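# Glue a strip where the envelope flap's point lands

## Task

The envelope is lying with its flap open. Using the glue stick, lay glue on the envelope body at the spot the flap's tip will cover once the flap is folded shut. The glue must be a single continuous strip, slightly longer than the width of the flap's tip, placed just inside the line the closed flap's edge will follow. Any glue on the flap beyond a smear, or on envelope areas outside the closed flap's edge, reduces the score.

## Robot and tools

Robot: two arms, left_arm (on the +y side) and right_arm. Each ends in a 16-motor four-digit hand: left_arm has a left hand, right_arm a right hand. Each hand has index, middle and ring fingers plus a thumb. Bases in the scene frame: left_arm at (+0.043, +0.236, -0.002) m, right_arm at (-0.033, -0.281, +0.003) m, each turned only slightly about z. A post stands behind the arms. Loose objects may occasionally get a small shove from outside.

Frames: the scene frame has its origin on the table top between the arms, +z up, +x out across the table, +y toward left_arm. Table and fixed cameras (cam_head_left, cam_head_right, cam_high, cam_low) use the scene frame. Hand positions, quaternions, velocities and wrist-camera poses are reported in each arm's own base frame. Position readings can be a few cm off. Hand point axes on the right hand: +z runs along straight fingers toward the tips; +x crosses the palm away from the thumb; +y points out of the palm face. On the left hand +x points toward the thumb. A fixed mast near the wrist on the palm side can strike objects. Fingertips have rubber caps.

execute_actions(actions, cameras): actions is a list of actions. Each action holds 1 to 15 rows, one row per 1/30 s step; a short action repeats its final row up to step 15. Every row is one flat list of 48 numbers, each in [-1, 1], covering both arms. The order is: left_arm dx, dy, dz, rx, ry, rz; left hand's 16 motor numbers; left current_limit; left speed; then the same 24 for right_arm. dx..rz are offsets, not poses. They are measured along that arm's base axes from the arm's Hand target at the start of the action, and every row refers back to that same start. 1.0 equals 0.6 m or 180 degrees. rx, ry, rz form a single rotation vector about the Hand target position. To leave an arm's pose alone, send six zeros. The controller limits orientation to within 40 degrees of the measured one per step. The hand sags below commanded height, so aim a little higher.

Hand numbers, in this exact order: index_mcp, index_abd, index_pip, index_dip, middle_mcp, middle_abd, middle_pip, middle_dip, ring_mcp, ring_abd, ring_pip, ring_dip, thumb_cmc, thumb_axl, thumb_mcp, thumb_ipl. Each number is an absolute goal angle, scaled linearly between that hinge's two stops. Straight values: _mcp +0.75, _abd 0.00, _pip +0.58, _dip +0.70, thumb_cmc +0.71, thumb_axl +0.68, thumb_mcp +0.23, thumb_ipl +0.17. Moving toward -1 curls fingers toward the palm and brings the thumb round in front of it. A 0 is a real goal, not 'keep'. To hold a hand as it is, send back its hand_goal, hand_current_limit and hand_speed. current_limit maps -1..+1 to 0..550 mA, with a floor of 11 mA; it starts at +0.4. speed sets the set-point rate as (speed+1)/2 of 8.5 rad/s; it starts at -0.6. Values stay in force until changed. cameras: list of names, ["all"], or []. If it is omitted, images come only when actions is empty.

move(target, speed, blend, blocking, cameras): target is one 48-number row, or up to 15 rows. Pose numbers are offsets from the Hand target at the start of the move, and every row counts from that same start. Each hand point travels in a straight line, without avoiding obstacles. speed is in m/s, from 0.002 to 4.3, default 0.25; turns are capped at twice that in rad/s. Give one value, or one per target. blend is in metres, default 0, which means stop at each target. Everything must finish within 10 s. blocking=false returns after 0.5 s while the move keeps running. Hand numbers are sent at the start, or on arrival at later targets. The result adds a 'move:' line showing how it ended (done, off_target, moving, held, fault) and which limits acted (paced = pose clipped, held = steps withheld).

wait(seconds): 0 to 3600; lets time pass and sends nothing new. stop(): brakes a move that is running. zoom_image(camera, region): region [x0, y0, x1, y1] in pixels of that camera's latest image, at most 504 by 504. read_manual(section): licence text only. finished_scene(scene=1): ends the scene for good, so check the glue first.

Results: end_effector_position (m) and end_effector_quat_wxyz per arm; Hand target (the base for the next offsets, and often not yet reached, so send the remaining gap); joint positions, velocities and torques; hand_goal, hand_measured, hand_current_ma (positive pushes toward -1) and hand_state (moving, goal, blocked, overload), all in motor order. Image sizes: head, high and low 896x504; wrist 672x504.

Avoid: dropping the glue stick even a few mm; slamming or pressing hard into the table or envelope (press gently; a target further beyond the contact pushes harder); any contact between the two hands or arms; letting anything leave the table. A motor held at 495 mA or more for 5 s shuts off for 10 s, so grip with moderate current. Motors near 85 °C trigger MOTOR HOT, and at 100 °C the arm drops, so do not hold stretched poses or push against things for long. After a HAND FAULT line, further motion calls in that same reply do not run.

Each tool is called after ">>>" as name([rows], argument=value, ...), one row to a line, values as JSON.

## Session

>>> execute_actions(actions=[])

Scene clock: 0.00 s.
left_arm: end_effector_position=(+0.6739, -0.5006, +0.3080) hand_goal=(+0.754, +0.000, +0.576, +0.696, +0.754, +0.000, +0.576, +0.696, +0.754, +0.000, +0.576, +0.696, +0.714, +0.678, +0.226, +0.168) hand_measured=(+0.7523, +0.0007, +0.5770, +0.6958, +0.7535, -0.0008, +0.5770, +0.6958, +0.7535, +0.0007, +0.5770, +0.6958, +0.7142, +0.6777, +0.2252, +0.1681) hand_current_ma=(+1, +3, +9, -7, -5, -5, +13, +6, -8, -4, -4, -3, +0, +1, +4, -3) hand_state=(goal, goal, goal, goal, goal, goal, goal, goal, goal, goal, goal, goal, goal, goal, goal, goal) hand_current_limit=0.40 hand_speed=-0.60 end_effector_quat_wxyz=(+0.652, +0.681, -0.133, +0.306) | right_arm: end_effector_position=(+0.7302, -0.5113, +0.1968) hand_goal=(+0.754, +0.000, +0.576, +0.696, +0.754, +0.000, +0.576, +0.696, +0.754, +0.000, +0.576, +0.696, +0.714, +0.678, +0.226, +0.168) hand_measured=(+0.7535, +0.0007, +0.5770, +0.6958, +0.7535, +0.0007, +0.5770, +0.6971, +0.7535, +0.0007, +0.5770, +0.6958, +0.7142, +0.6777, +0.2262, +0.1672) hand_current_ma=(-2, +8, -13, +11, +4, -5, +1, +5, +7, -7, +3, -14, -8, -3, +1, +10) hand_state=(goal, goal, goal, goal, goal, goal, goal, goal, goal, goal, goal, goal, goal, goal, goal, goal) hand_current_limit=0.40 hand_speed=-0.60 end_effector_quat_wxyz=(+0.460, +0.676, +0.563, +0.122)
Joint positions: left_arm=[-0.458 2.275 1.844 0.489 0.867 0.587] | right_arm=[-0.63 2.149 1.744 -0.174 -0.012 -0.442]
Joint velocities: within noise
Joint torques (N m): no reading
Motor temperatures (°C): left_arm=[27 29 27 25 23 24] | right_arm=[29 29 27 27 25 25]
Heat: left arm: hottest shoulder 29 °C; right arm: hottest waist 29 °C.
Hand target: left_arm +0.6723, -0.4998, +0.3360; +0.657, +0.666, -0.145, +0.323 | right_arm +0.7346, -0.5145, +0.2231; +0.478, +0.668, +0.556, +0.127

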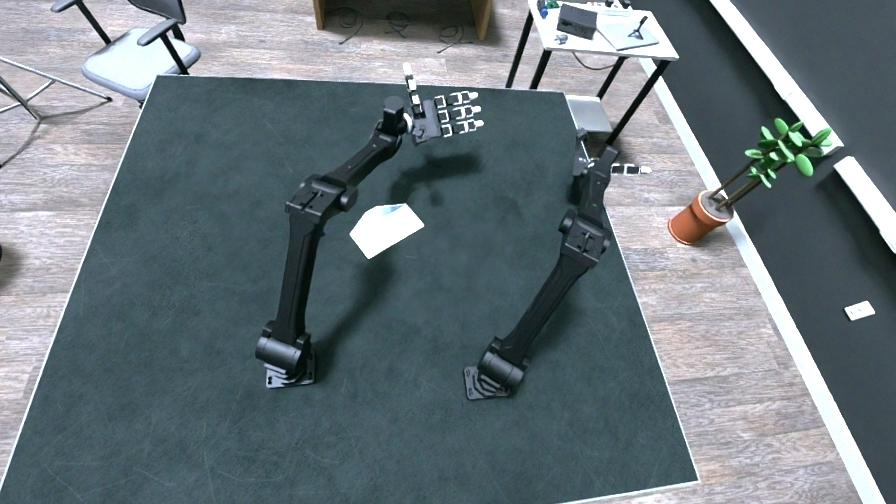

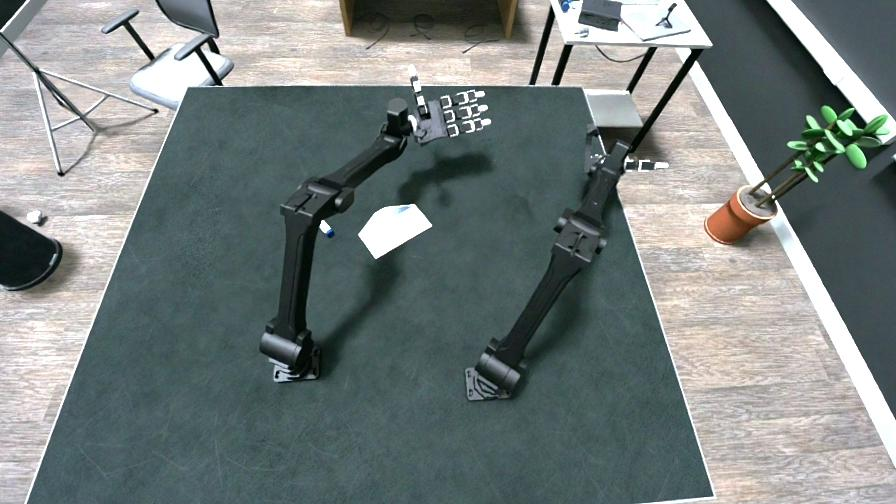

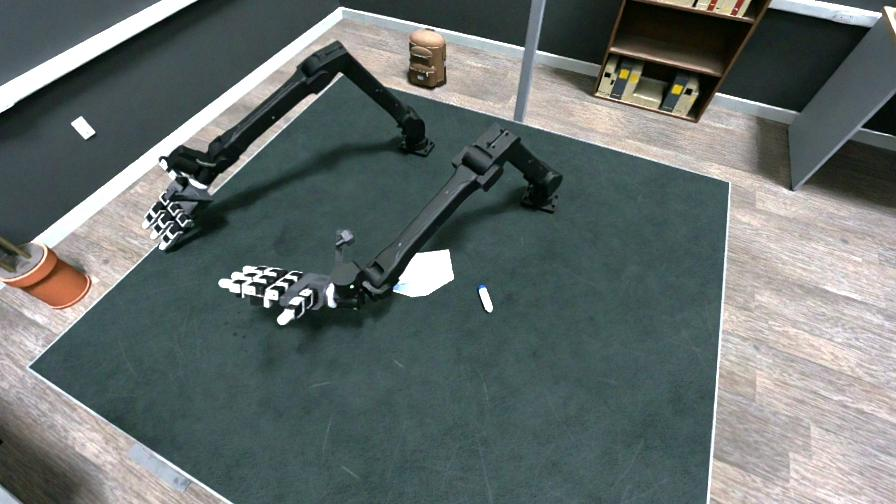

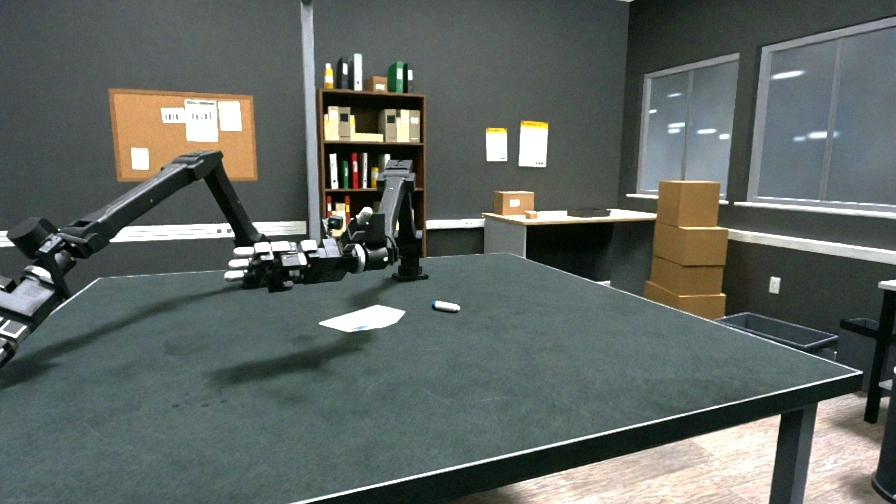

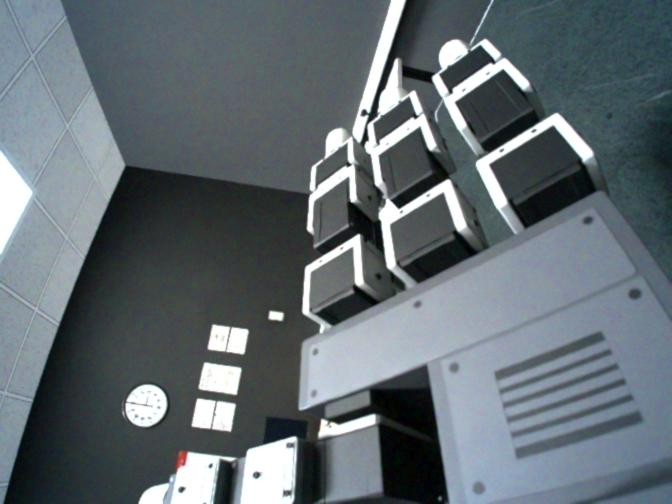

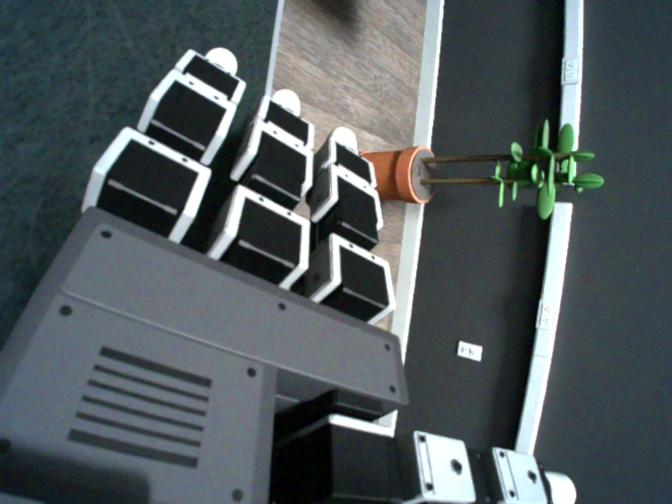

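>>> zoom_image(camera="cam_high", region=[380, 230, 520, 330])

>>> zoom_image(camera="cam_head_right", region=[310, 180, 450, 280])

>>> zoom_image(camera="cam_low", region=[300, 270, 480, 350])

>>> zoom_image(camera="cam_head_left", region=[310, 180, 450, 280])

Scaled by 3.600.

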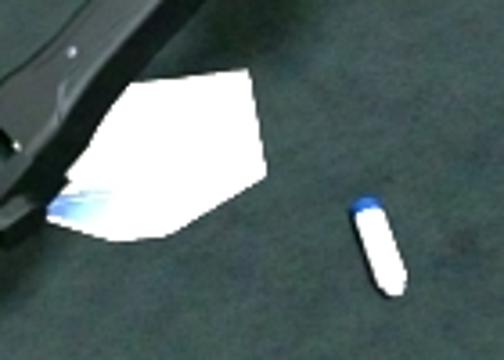

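Scaled by 3.600.

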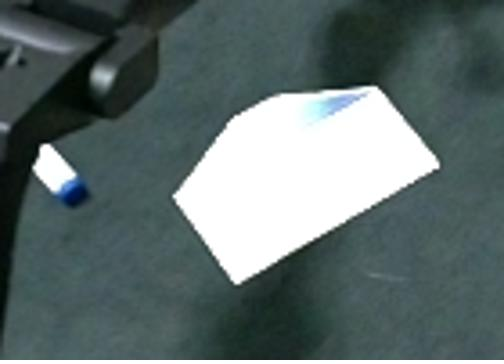

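Scaled by 2.800.

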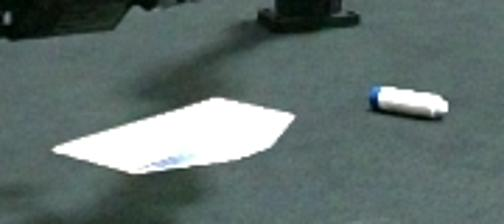

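Scaled by 3.600.

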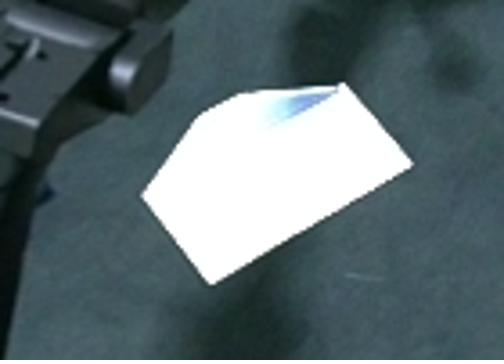

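>>> move([
  [-0.12, 0.85, 0.0, 0, 0, 0.25, 0.754, 0, 0.576, 0.696, 0.754, 0, 0.576, 0.696, 0.754, 0, 0.576, 0.696, 0.714, 0.678, 0.226, 0.168, 0.4, -0.6, 0, 0, 0, 0, 0, 0, 0.754, 0, 0.576, 0.696, 0.754, 0, 0.576, 0.696, 0.754, 0, 0.576, 0.696, 0.714, 0.678, 0.226, 0.168, 0.4, -0.6],
], speed=0.35)

Scene clock: 212.33 s.
left_arm: end_effector_position=(+0.6078, +0.0152, +0.3206) hand_goal=(+0.754, +0.000, +0.576, +0.696, +0.754, +0.000, +0.576, +0.696, +0.754, +0.000, +0.576, +0.696, +0.714, +0.678, +0.226, +0.168) hand_measured=(+0.7812, +0.0007, +0.5770, +0.6958, +0.7800, +0.0007, +0.5770, +0.6958, +0.7800, +0.0007, +0.5770, +0.6958, +0.7330, +0.6767, +0.2262, +0.1672) hand_current_ma=(+7, -1, +10, -5, +2, -7, +5, +3, +11, +0, -9, -1, +5, +4, +9, +0) hand_state=(blocked, goal, goal, goal, blocked, goal, goal, goal, blocked, goal, goal, goal, goal, goal, goal, goal) hand_current_limit=0.40 hand_speed=-0.60 end_effector_quat_wxyz=(+0.483, +0.678, +0.136, +0.537) | right_arm: end_effector_position=(+0.7302, -0.5113, +0.1968) hand_goal=(+0.754, +0.000, +0.576, +0.696, +0.754, +0.000, +0.576, +0.696, +0.754, +0.000, +0.576, +0.696, +0.714, +0.678, +0.226, +0.168) hand_measured=(+0.7583, +0.0007, +0.5770, +0.6958, +0.7583, +0.0007, +0.5770, +0.6958, +0.7583, -0.0008, +0.5770, +0.6958, +0.7192, +0.6777, +0.2252, +0.1672) hand_current_ma=(-5, +12, -7, +5, +15, -12, +5, +7, +14, -6, +1, -14, +2, -9, -6, +17) hand_state=(goal, goal, goal, goal, goal, goal, goal, goal, goal, goal, goal, goal, goal, goal, goal, goal) hand_current_limit=0.40 hand_speed=-0.60 end_effector_quat_wxyz=(+0.460, +0.676, +0.563, +0.122)
Joint positions: left_arm=[0.266 1.727 0.954 0.834 0.799 0.597] | right_arm=[-0.63 2.149 1.744 -0.174 -0.012 -0.442]
Joint torques (N m): left_arm=[1.96 -19.6 8.14 3.55 -0.04 -0.04] | right_arm=[0.21 -21.77 11.66 2.45 -0.02 0.09]
Motor temperatures (°C): left_arm=[26 36 37 25 23 23] | right_arm=[28 33 39 28 24 24]
Heat: left arm: hottest elbow 37 °C; right arm: hottest elbow 39 °C.
Hand target: left_arm +0.6002, +0.0103, +0.3361; +0.483, +0.671, +0.121, +0.550 | right_arm +0.7346, -0.5145, +0.2231; +0.478, +0.668, +0.556, +0.127
Off the commanded pose: left_arm 0.018 m, 2 deg | right_arm 0.027 m, 3 deg.
move: off_target (left_arm)

>>> move([
  [-0.55, 0.75, 0.0, 0, 0, 0.28, 0.754, 0, 0.576, 0.696, 0.754, 0, 0.576, 0.696, 0.754, 0, 0.576, 0.696, 0.714, 0.678, 0.226, 0.168, 0.4, -0.6, 0, 0, 0, 0, 0, 0, 0.754, 0, 0.576, 0.696, 0.754, 0, 0.576, 0.696, 0.754, 0, 0.576, 0.696, 0.714, 0.678, 0.226, 0.168, 0.4, -0.6],
], speed=0.35, cameras=["cam_head_left","cam_head_right","cam_high","cam_low"])

Scene clock: 217.63 s.
left_arm: end_effector_position=(+0.2660, +0.4496, +0.3180) hand_goal=(+0.754, +0.000, +0.576, +0.696, +0.754, +0.000, +0.576, +0.696, +0.754, +0.000, +0.576, +0.696, +0.714, +0.678, +0.226, +0.168) hand_measured=(+0.7824, -0.0008, +0.5770, +0.6958, +0.7812, +0.0007, +0.5770, +0.6958, +0.7812, +0.0007, +0.5770, +0.6958, +0.7355, +0.6767, +0.2262, +0.1624) hand_current_ma=(+8, +2, +1, -10, +7, -10, +6, +0, +14, -12, -9, +1, +3, +3, +9, -1) hand_state=(blocked, goal, goal, goal, blocked, goal, goal, goal, blocked, goal, goal, goal, blocked, goal, goal, goal) hand_current_limit=0.40 hand_speed=-0.60 end_effector_quat_wxyz=(+0.209, +0.555, +0.412, +0.692) | right_arm: end_effector_position=(+0.7302, -0.5113, +0.1968) hand_goal=(+0.754, +0.000, +0.576, +0.696, +0.754, +0.000, +0.576, +0.696, +0.754, +0.000, +0.576, +0.696, +0.714, +0.678, +0.226, +0.168) hand_measured=(+0.7595, +0.0007, +0.5770, +0.6958, +0.7583, +0.0007, +0.5770, +0.6971, +0.7583, -0.0008, +0.5770, +0.6958, +0.7192, +0.6777, +0.2262, +0.1672) hand_current_ma=(+4, +7, -6, +4, +17, -4, -2, -2, +25, -12, -4, -15, +2, -6, +3, +2) hand_state=(goal, goal, goal, goal, goal, goal, goal, goal, goal, goal, goal, goal, goal, goal, goal, goal) hand_current_limit=0.40 hand_speed=-0.60 end_effector_quat_wxyz=(+0.460, +0.676, +0.563, +0.122)
Joint positions: left_arm=[1.351 1.607 0.771 0.918 1.004 0.571] | right_arm=[-0.63 2.149 1.744 -0.174 -0.012 -0.442]
Joint torques (N m): left_arm=[2.2 -14.04 12.21 2.69 -0.11 -0.15] | right_arm=[0.21 -21.83 11.67 2.41 -0.02 0.09]
Heat: left arm: hottest elbow 37 °C; right arm: hottest elbow 39 °C.
Hand target: left_arm +0.2703, +0.4602, +0.3360; +0.203, +0.555, +0.395, +0.703 | right_arm +0.7346, -0.5145, +0.2231; +0.478, +0.668, +0.556, +0.127
Off the commanded pose: left_arm 0.021 m, 2 deg | right_arm 0.027 m, 3 deg.
move: off_target (left_arm)

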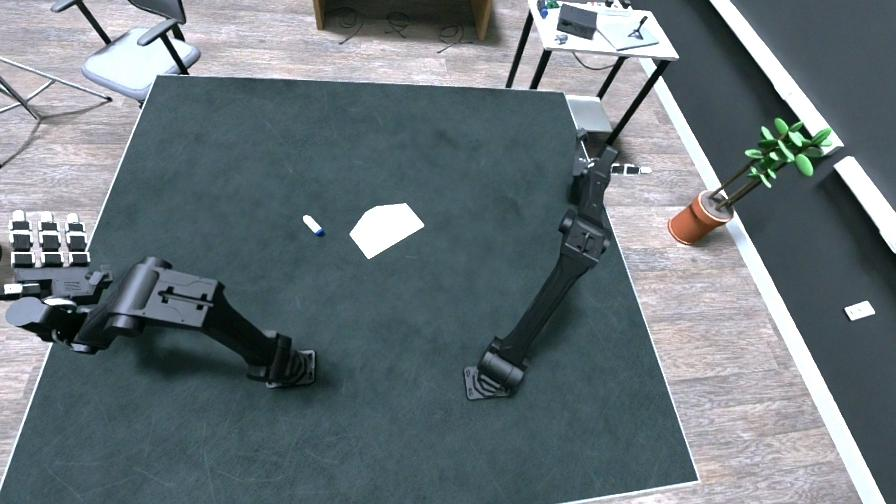

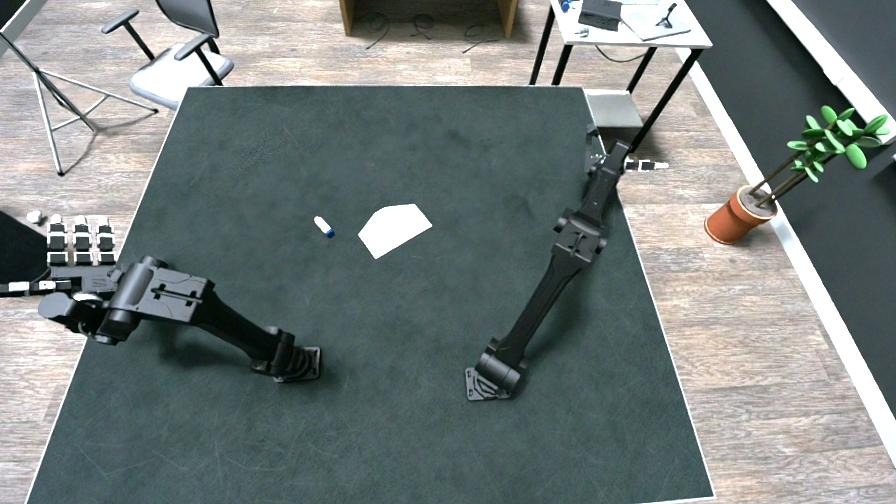

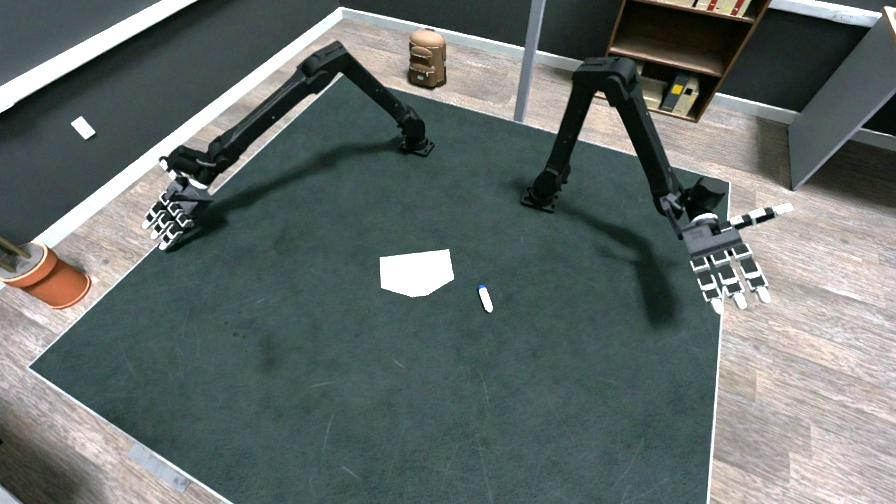

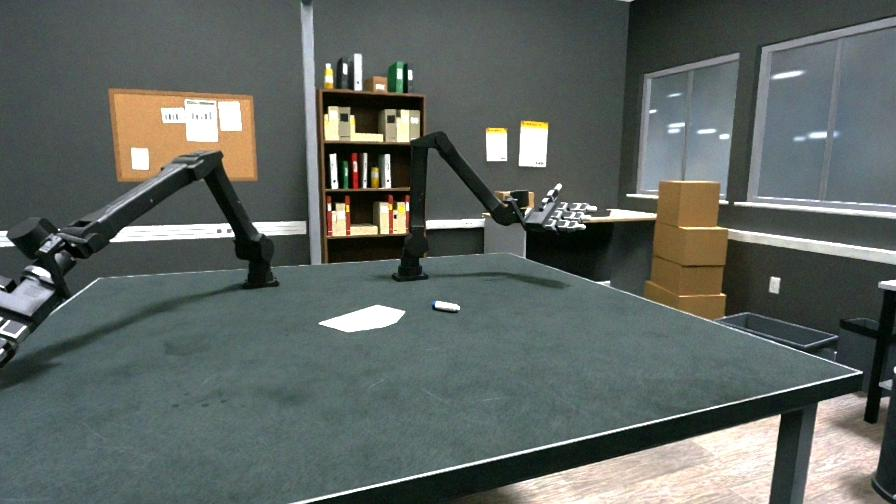

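>>> zoom_image(camera="cam_head_left", region=[295, 195, 435, 275])

>>> zoom_image(camera="cam_head_right", region=[300, 190, 440, 270])

>>> zoom_image(camera="cam_high", region=[370, 240, 500, 320])

>>> zoom_image(camera="cam_low", region=[310, 290, 470, 340])

Scaled by 3.600.

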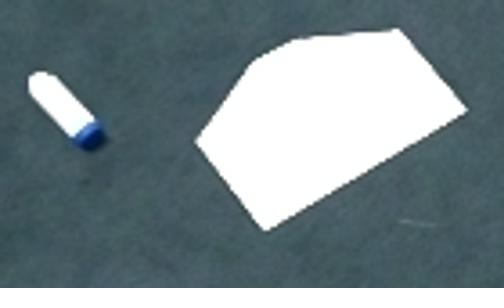

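Scaled by 3.600.

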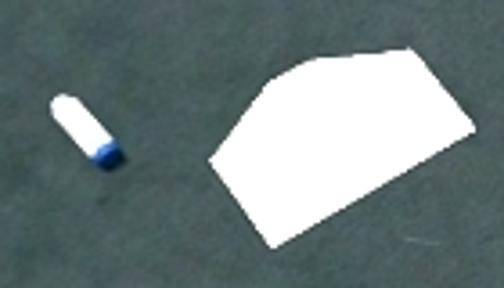

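Scaled by 3.877.

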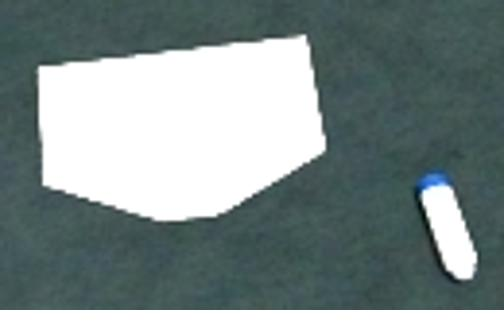

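Scaled by 3.150.

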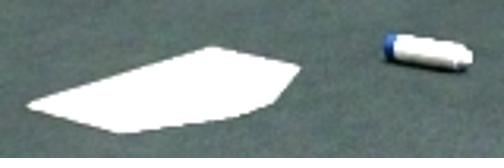

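>>> move([
  [0, 0, 0, 0, 0, 0, 0.754, 0, 0.576, 0.696, 0.754, 0, 0.576, 0.696, 0.754, 0, 0.576, 0.696, 0.714, 0.678, 0.226, 0.168, 0.4, -0.6, -0.02, 0.96, 0.08, -0.173, 0.269, 0.240, 0.754, 0, 0.576, 0.696, 0.754, 0, 0.576, 0.696, 0.754, 0, 0.576, 0.696, 0.714, 0.678, 0.226, 0.168, 0.4, -0.6],
], speed=0.35, cameras=["cam_head_left","cam_right_wrist"])

Scene clock: 263.07 s.
left_arm: end_effector_position=(+0.2660, +0.4498, +0.3177) hand_goal=(+0.754, +0.000, +0.576, +0.696, +0.754, +0.000, +0.576, +0.696, +0.754, +0.000, +0.576, +0.696, +0.714, +0.678, +0.226, +0.168) hand_measured=(+0.7824, -0.0008, +0.5770, +0.6958, +0.7824, -0.0008, +0.5770, +0.6958, +0.7812, +0.0007, +0.5770, +0.6958, +0.7355, +0.6777, +0.2252, +0.1624) hand_current_ma=(+11, +4, +13, -3, +5, -9, -1, +3, +16, -9, -3, +2, +8, +3, +9, -13) hand_state=(blocked, goal, goal, goal, blocked, goal, goal, goal, blocked, goal, goal, goal, blocked, goal, goal, goal) hand_current_limit=0.40 hand_speed=-0.60 end_effector_quat_wxyz=(+0.209, +0.555, +0.412, +0.691) | right_arm: end_effector_position=(+0.7082, +0.0644, +0.2422) hand_goal=(+0.754, +0.000, +0.576, +0.696, +0.754, +0.000, +0.576, +0.696, +0.754, +0.000, +0.576, +0.696, +0.714, +0.678, +0.226, +0.168) hand_measured=(+0.7523, -0.0008, +0.5718, +0.6958, +0.7511, +0.0007, +0.5705, +0.6958, +0.7486, -0.0008, +0.5731, +0.6958, +0.7104, +0.6777, +0.2242, +0.1681) hand_current_ma=(-11, +7, -16, +5, +4, -14, -14, +1, +4, -5, +2, -11, -1, -5, +4, +10) hand_state=(goal, goal, goal, goal, goal, goal, goal, goal, goal, goal, goal, goal, goal, goal, goal, goal) hand_current_limit=0.40 hand_speed=-0.60 end_effector_quat_wxyz=(+0.272, +0.268, +0.914, -0.140)
Joint positions: left_arm=[1.351 1.608 0.771 0.918 1.004 0.57] | right_arm=[0.13 1.776 1.671 -1.043 0.469 -0.974]
Joint torques (N m): left_arm=[1.96 -14.04 12.22 2.69 -0.11 -0.13] | right_arm=[-0.26 -15.74 14.46 0.84 0.58 0.12]
Heat: left arm: hottest elbow 35 °C; right arm: hottest elbow 39 °C.
Hand target: left_arm +0.2703, +0.4602, +0.3360; +0.203, +0.555, +0.395, +0.703 | right_arm +0.7226, +0.0617, +0.2709; +0.292, +0.273, +0.907, -0.134
Off the commanded pose: left_arm 0.021 m, 2 deg | right_arm 0.032 m, 3 deg.
move: off_target (right_arm)
cam_right_wrist: T_world_to_cam=[[0.89843, 0.15968, 0.40906, -0.71071], [-0.33526, -0.35217, 0.87383, 0.00115], [0.28359, -0.92221, -0.26287, 0.04828]] pos_world=[0.62522, 0.15841, 0.30241]

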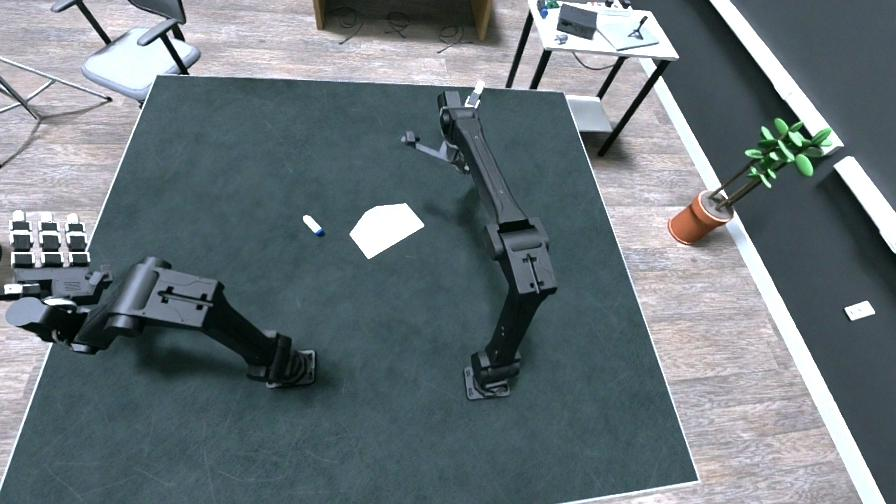

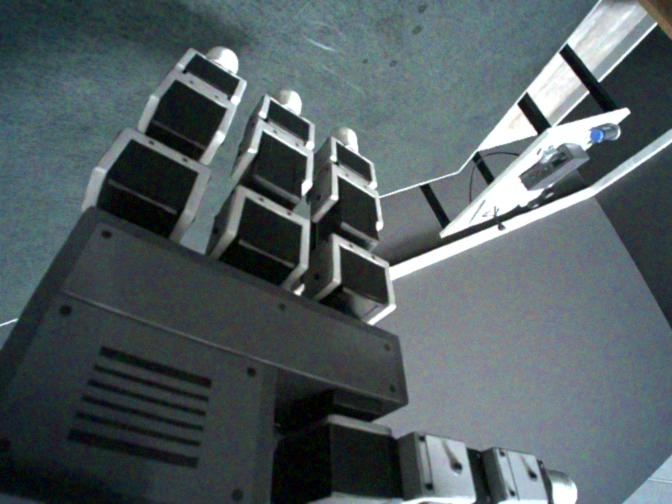

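>>> move([
  [0, 0, 0, 0, 0, 0, 0.754, 0, 0.576, 0.696, 0.754, 0, 0.576, 0.696, 0.754, 0, 0.576, 0.696, 0.714, 0.678, 0.226, 0.168, 0.4, -0.6, -0.321, 0.694, -0.15, -0.300, 0.160, 0.3146, 0.97, 0, -0.927, 0.696, 0.97, 0, -0.927, 0.696, 0.90, 0, 0.576, 0.696, -0.571, 0.678, 0.0, 0.168, 0.4, -0.5],
], speed=0.3, cameras=["cam_head_left","cam_head_right","cam_high","cam_low","cam_right_wrist"])

Scene clock: 273.17 s.
left_arm: end_effector_position=(+0.2660, +0.4498, +0.3177) hand_goal=(+0.754, +0.000, +0.576, +0.696, +0.754, +0.000, +0.576, +0.696, +0.754, +0.000, +0.576, +0.696, +0.714, +0.678, +0.226, +0.168) hand_measured=(+0.7824, +0.0007, +0.5770, +0.6958, +0.7824, -0.0008, +0.5770, +0.6958, +0.7812, +0.0007, +0.5770, +0.6958, +0.7343, +0.6777, +0.2262, +0.1624) hand_current_ma=(+1, -8, +7, -8, +12, -2, +2, +3, +4, -5, -11, -2, +5, +1, +4, -6) hand_state=(blocked, goal, goal, goal, blocked, goal, goal, goal, blocked, goal, goal, goal, blocked, goal, goal, goal) hand_current_limit=0.40 hand_speed=-0.60 end_effector_quat_wxyz=(+0.209, +0.555, +0.412, +0.691) | right_arm: end_effector_position=(+0.5194, +0.4731, +0.1687) hand_goal=(+0.970, +0.000, -0.926, +0.696, +0.970, +0.000, -0.926, +0.696, +0.900, +0.000, +0.576, +0.696, -0.570, +0.678, +0.000, +0.168) hand_measured=(+0.9645, -0.0008, -0.9243, +0.6932, +0.9645, +0.0007, -0.9243, +0.6920, +0.8922, +0.0007, +0.5718, +0.6920, -0.5743, +0.6756, -0.0044, +0.1681) hand_current_ma=(-25, +1, -13, +1, -1, -8, +4, -5, -3, -1, -8, -14, -11, -12, -16, +4) hand_state=(goal, goal, goal, goal, goal, goal, goal, goal, goal, goal, goal, goal, goal, goal, goal, goal) hand_current_limit=0.40 hand_speed=-0.50 end_effector_quat_wxyz=(+0.177, -0.372, +0.806, -0.424)
Joint positions: left_arm=[1.351 1.608 0.771 0.918 1.004 0.57] | right_arm=[0.872 2.217 2.272 -1.688 0.954 -1.531]
Joint torques (N m): left_arm=[1.96 -14.04 12.21 2.69 -0.11 -0.13] | right_arm=[-0.56 -19.02 13.05 -0.32 0.92 0.11]
Heat: left arm: hottest elbow 35 °C; right arm: hottest elbow 39 °C.
Hand target: left_arm +0.2703, +0.4602, +0.3360; +0.203, +0.555, +0.395, +0.703 | right_arm +0.5301, +0.4780, +0.1810; +0.188, -0.363, +0.810, -0.421
Off the commanded pose: left_arm 0.021 m, 2 deg | right_arm 0.017 m, 2 deg.
joint sent to its limit (right arm) — joint 4 (wrist pitch), lower limit. The joint targets still meet the commanded pose.
move: off_target (right_arm)
cam_right_wrist: T_world_to_cam=[[0.25419, 0.82929, -0.49765, -0.40557], [0.09895, 0.48955, 0.86634, -0.47643], [0.96208, -0.26946, 0.04238, -0.25331]] pos_world=[0.39394, 0.50132, 0.22165]

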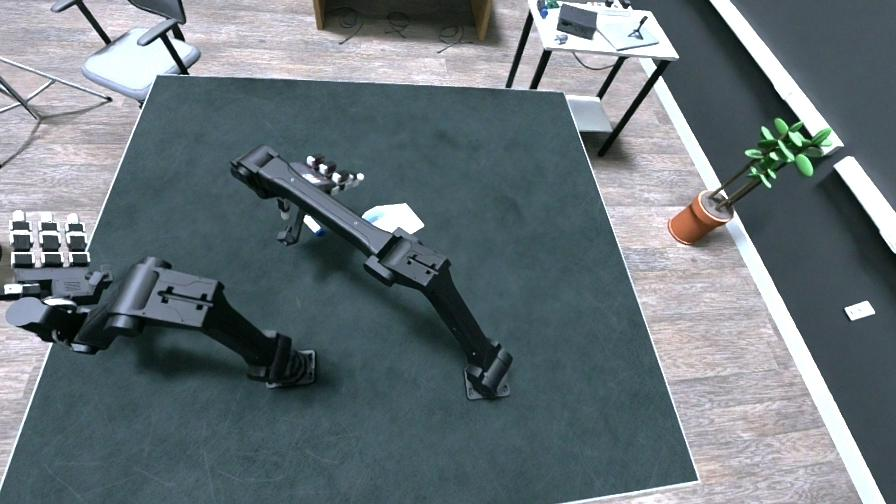

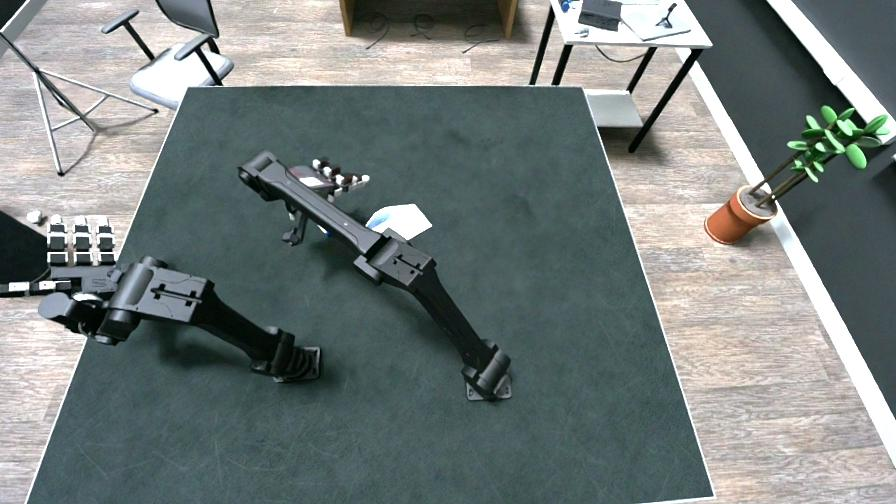

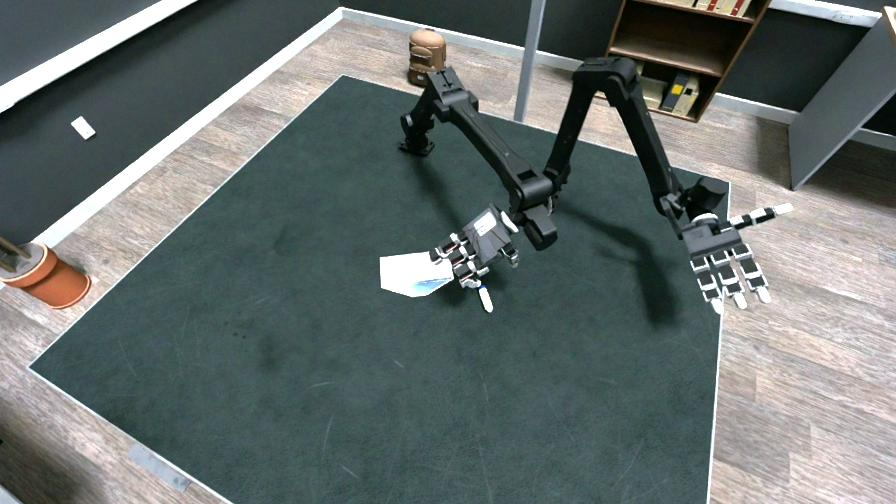

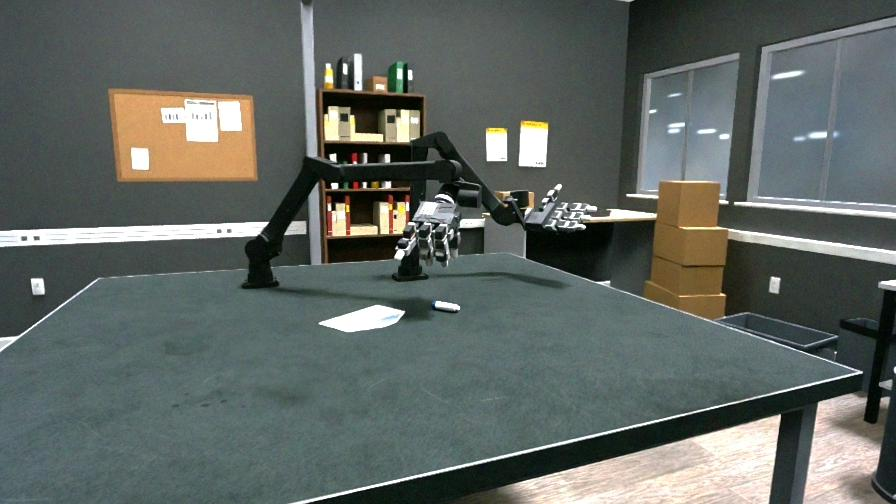

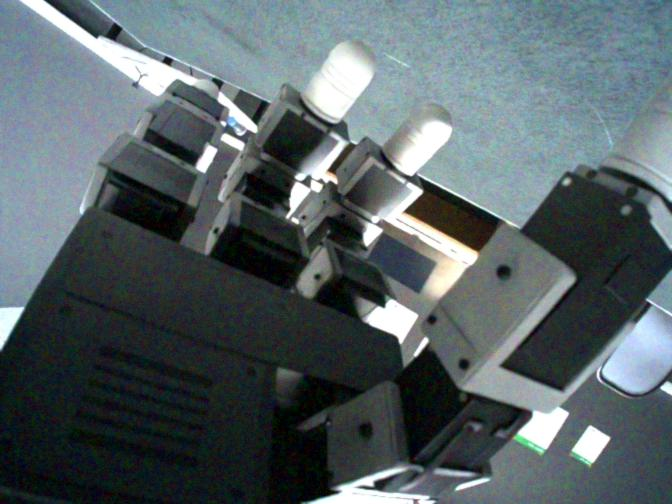

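>>> move([
  [0, 0, 0, 0, 0, 0, 0.754, 0, 0.576, 0.696, 0.754, 0, 0.576, 0.696, 0.754, 0, 0.576, 0.696, 0.714, 0.678, 0.226, 0.168, 0.4, -0.6, 0, -0.005, -0.15, 0, 0, 0, 0.97, 0, -0.927, 0.696, 0.97, 0, -0.927, 0.696, 0.90, 0, 0.576, 0.696, -0.571, 0.678, 0.0, 0.168, 0.4, -0.5],
], speed=0.1, cameras=["cam_head_left","cam_high","cam_low","cam_right_wrist"])

Scene clock: 283.17 s.
left_arm: end_effector_position=(+0.2660, +0.4498, +0.3177) hand_goal=(+0.754, +0.000, +0.576, +0.696, +0.754, +0.000, +0.576, +0.696, +0.754, +0.000, +0.576, +0.696, +0.714, +0.678, +0.226, +0.168) hand_measured=(+0.7824, +0.0007, +0.5770, +0.6958, +0.7812, -0.0008, +0.5770, +0.6958, +0.7812, +0.0007, +0.5770, +0.6958, +0.7355, +0.6777, +0.2262, +0.1624) hand_current_ma=(+10, +4, +8, -6, +9, -6, +4, +13, +3, -5, -9, +3, +9, +1, +14, -9) hand_state=(blocked, goal, goal, goal, blocked, goal, goal, goal, blocked, goal, goal, goal, blocked, goal, goal, goal) hand_current_limit=0.40 hand_speed=-0.60 end_effector_quat_wxyz=(+0.209, +0.555, +0.412, +0.691) | right_arm: end_effector_position=(+0.5254, +0.4785, +0.0976) hand_goal=(+0.970, +0.000, -0.926, +0.696, +0.970, +0.000, -0.926, +0.696, +0.900, +0.000, +0.576, +0.696, -0.570, +0.678, +0.000, +0.168) hand_measured=(+0.9645, +0.0007, -0.9243, +0.6932, +0.9657, +0.0007, -0.9243, +0.6932, +0.8922, +0.0007, +0.5718, +0.6920, -0.5743, +0.6756, -0.0044, +0.1672) hand_current_ma=(-26, +5, -10, -2, +2, -19, +0, -1, -4, -15, -6, -17, -10, -20, -23, +13) hand_state=(goal, goal, goal, goal, goal, goal, goal, goal, goal, goal, goal, goal, goal, goal, goal, goal) hand_current_limit=0.40 hand_speed=-0.50 end_effector_quat_wxyz=(+0.190, -0.365, +0.809, -0.419)
Joint positions: left_arm=[1.351 1.608 0.771 0.918 1.004 0.57] | right_arm=[0.871 2.229 2.104 -1.477 0.956 -1.531]
Joint torques (N m): left_arm=[2.02 -13.98 12.22 2.69 -0.11 -0.13] | right_arm=[-0.67 -19.6 8.43 0.68 0.91 0.12]
Heat: left arm: hottest elbow 35 °C; right arm: hottest elbow 40 °C.
Hand target: left_arm +0.2703, +0.4602, +0.3360; +0.203, +0.555, +0.395, +0.703 | right_arm +0.5301, +0.4750, +0.0911; +0.188, -0.362, +0.810, -0.421
Off the commanded pose: left_arm 0.021 m, 2 deg | right_arm 0.009 m, 0 deg.
move: done
cam_right_wrist: T_world_to_cam=[[0.26533, 0.84, -0.47328, -0.46025], [0.08111, 0.46969, 0.8791, -0.40044], [0.96074, -0.27164, 0.05649, -0.25424]] pos_world=[0.39885, 0.50563, 0.14856]

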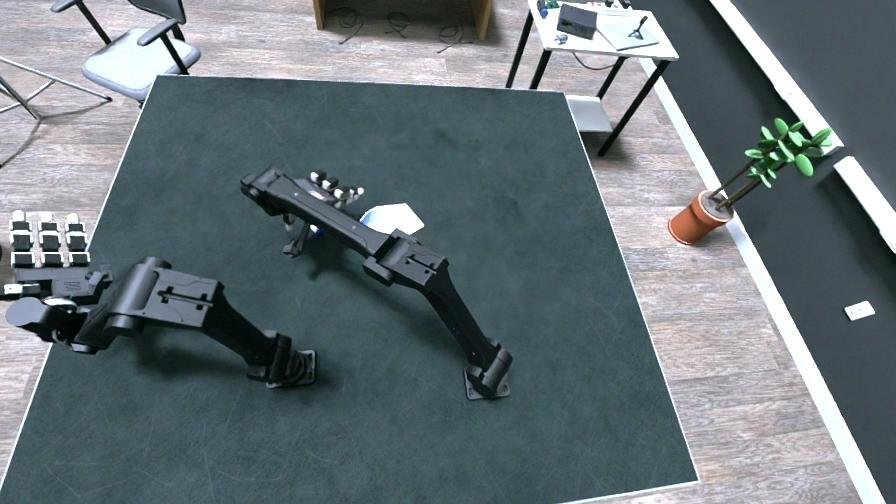

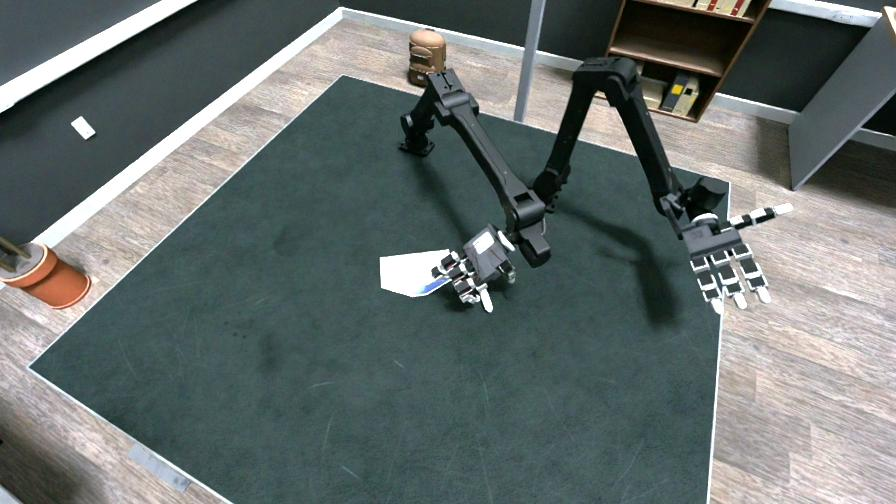

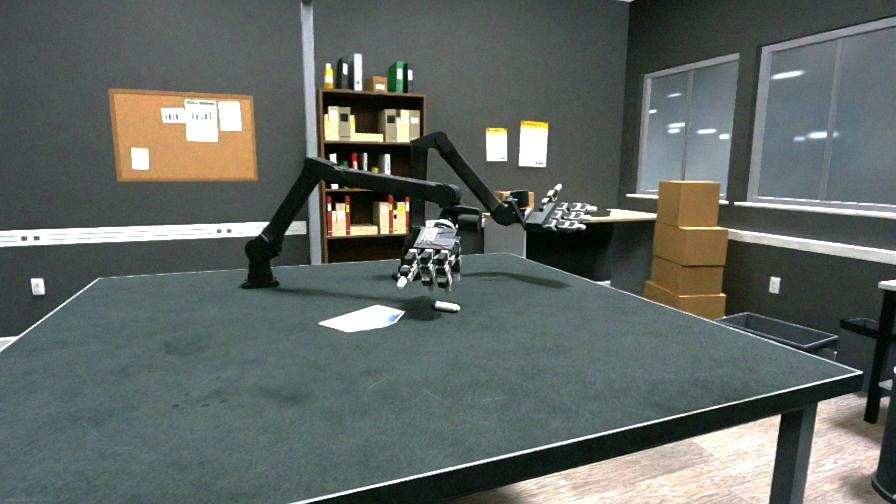

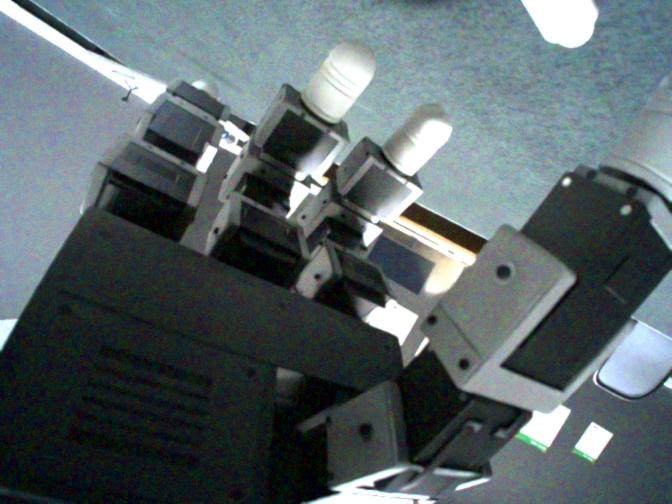

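>>> move([
  [0, 0, 0, 0, 0, 0, 0.754, 0, 0.576, 0.696, 0.754, 0, 0.576, 0.696, 0.754, 0, 0.576, 0.696, 0.714, 0.678, 0.226, 0.168, 0.4, -0.6, 0, 0, -0.06, 0, 0, 0, 0.97, 0, -0.927, 0.696, 0.97, 0, -0.927, 0.696, 0.90, 0, 0.576, 0.696, -0.571, 0.678, 0.0, 0.168, 0.4, -0.5],
], speed=0.1, cameras=["cam_high","cam_low","cam_right_wrist"])

>>> zoom_image(camera="cam_right_wrist", region=[420, 0, 672, 200])

Scene clock: 290.77 s.
left_arm: end_effector_position=(+0.2660, +0.4498, +0.3177) hand_goal=(+0.754, +0.000, +0.576, +0.696, +0.754, +0.000, +0.576, +0.696, +0.754, +0.000, +0.576, +0.696, +0.714, +0.678, +0.226, +0.168) hand_measured=(+0.7836, +0.0007, +0.5770, +0.6958, +0.7824, +0.0007, +0.5770, +0.6958, +0.7812, +0.0007, +0.5770, +0.6971, +0.7343, +0.6777, +0.2262, +0.1624) hand_current_ma=(+9, +1, +8, -3, +7, -8, +7, +0, +9, -4, -5, +1, +9, +6, +8, -3) hand_state=(blocked, goal, goal, goal, blocked, goal, goal, goal, blocked, goal, goal, goal, blocked, goal, goal, goal) hand_current_limit=0.40 hand_speed=-0.60 end_effector_quat_wxyz=(+0.209, +0.555, +0.412, +0.691) | right_arm: end_effector_position=(+0.5253, +0.4785, +0.0600) hand_goal=(+0.970, +0.000, -0.926, +0.696, +0.970, +0.000, -0.926, +0.696, +0.900, +0.000, +0.576, +0.696, -0.570, +0.678, +0.000, +0.168) hand_measured=(+0.9645, +0.0007, -0.9243, +0.6932, +0.9657, -0.0008, -0.9243, +0.6932, +0.8922, +0.0007, +0.5718, +0.6920, -0.5743, +0.6756, -0.0044, +0.1681) hand_current_ma=(-18, -1, -5, +9, -1, -9, +5, -3, -7, -8, -5, -14, -6, -22, -12, +8) hand_state=(goal, goal, goal, goal, goal, goal, goal, goal, goal, goal, goal, goal, goal, goal, goal, goal) hand_current_limit=0.40 hand_speed=-0.50 end_effector_quat_wxyz=(+0.189, -0.366, +0.809, -0.420)
Joint positions: left_arm=[1.351 1.608 0.771 0.918 1.004 0.57] | right_arm=[0.871 2.251 2.044 -1.398 0.956 -1.531]
Joint torques (N m): left_arm=[2.02 -14.04 12.22 2.69 -0.11 -0.13] | right_arm=[-0.67 -20.07 8.31 0.58 0.89 0.12]
Heat: left arm: hottest elbow 35 °C; right arm: hottest elbow 39 °C.
Hand target: left_arm +0.2703, +0.4602, +0.3360; +0.203, +0.555, +0.395, +0.703 | right_arm +0.5301, +0.4750, +0.0550; +0.188, -0.363, +0.810, -0.421
Off the commanded pose: left_arm 0.021 m, 2 deg | right_arm 0.008 m, 0 deg.
move: done
cam_right_wrist: T_world_to_cam=[[0.26453, 0.83903, -0.47546, -0.47698], [0.08259, 0.4715, 0.87799, -0.36899], [0.96083, -0.27152, 0.05543, -0.25207]] pos_world=[0.39885, 0.50573, 0.11116]

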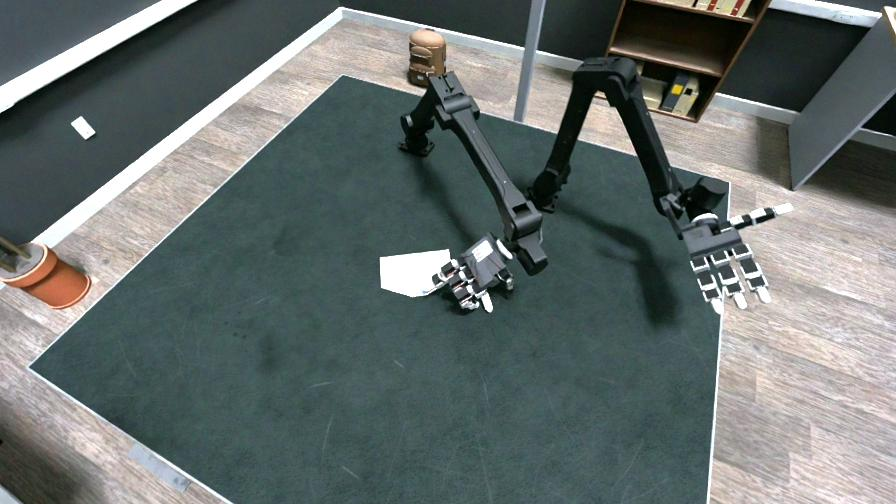

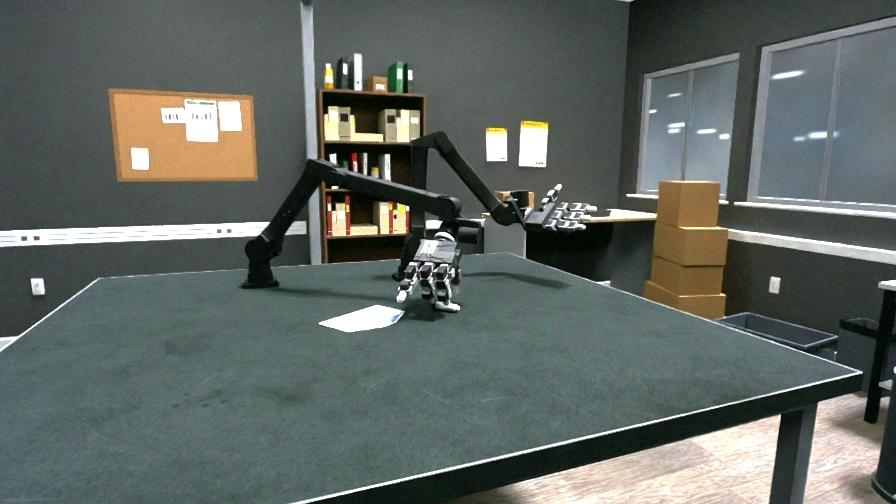

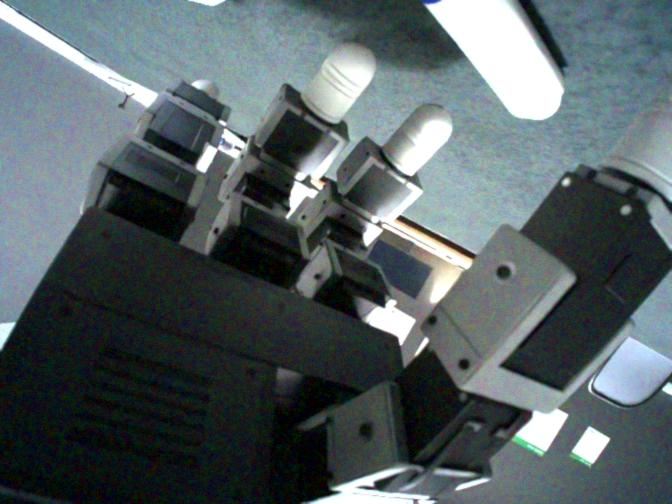

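Scaled by 2.000 from the camera's image (finer frame: 960x720).

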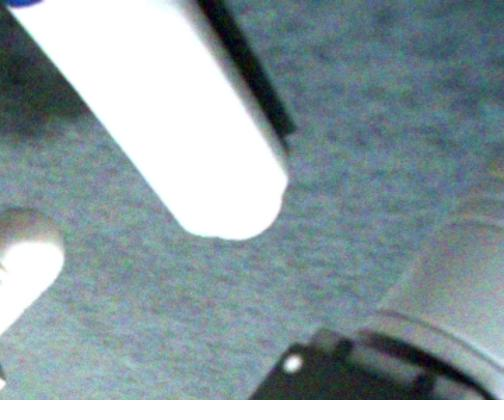

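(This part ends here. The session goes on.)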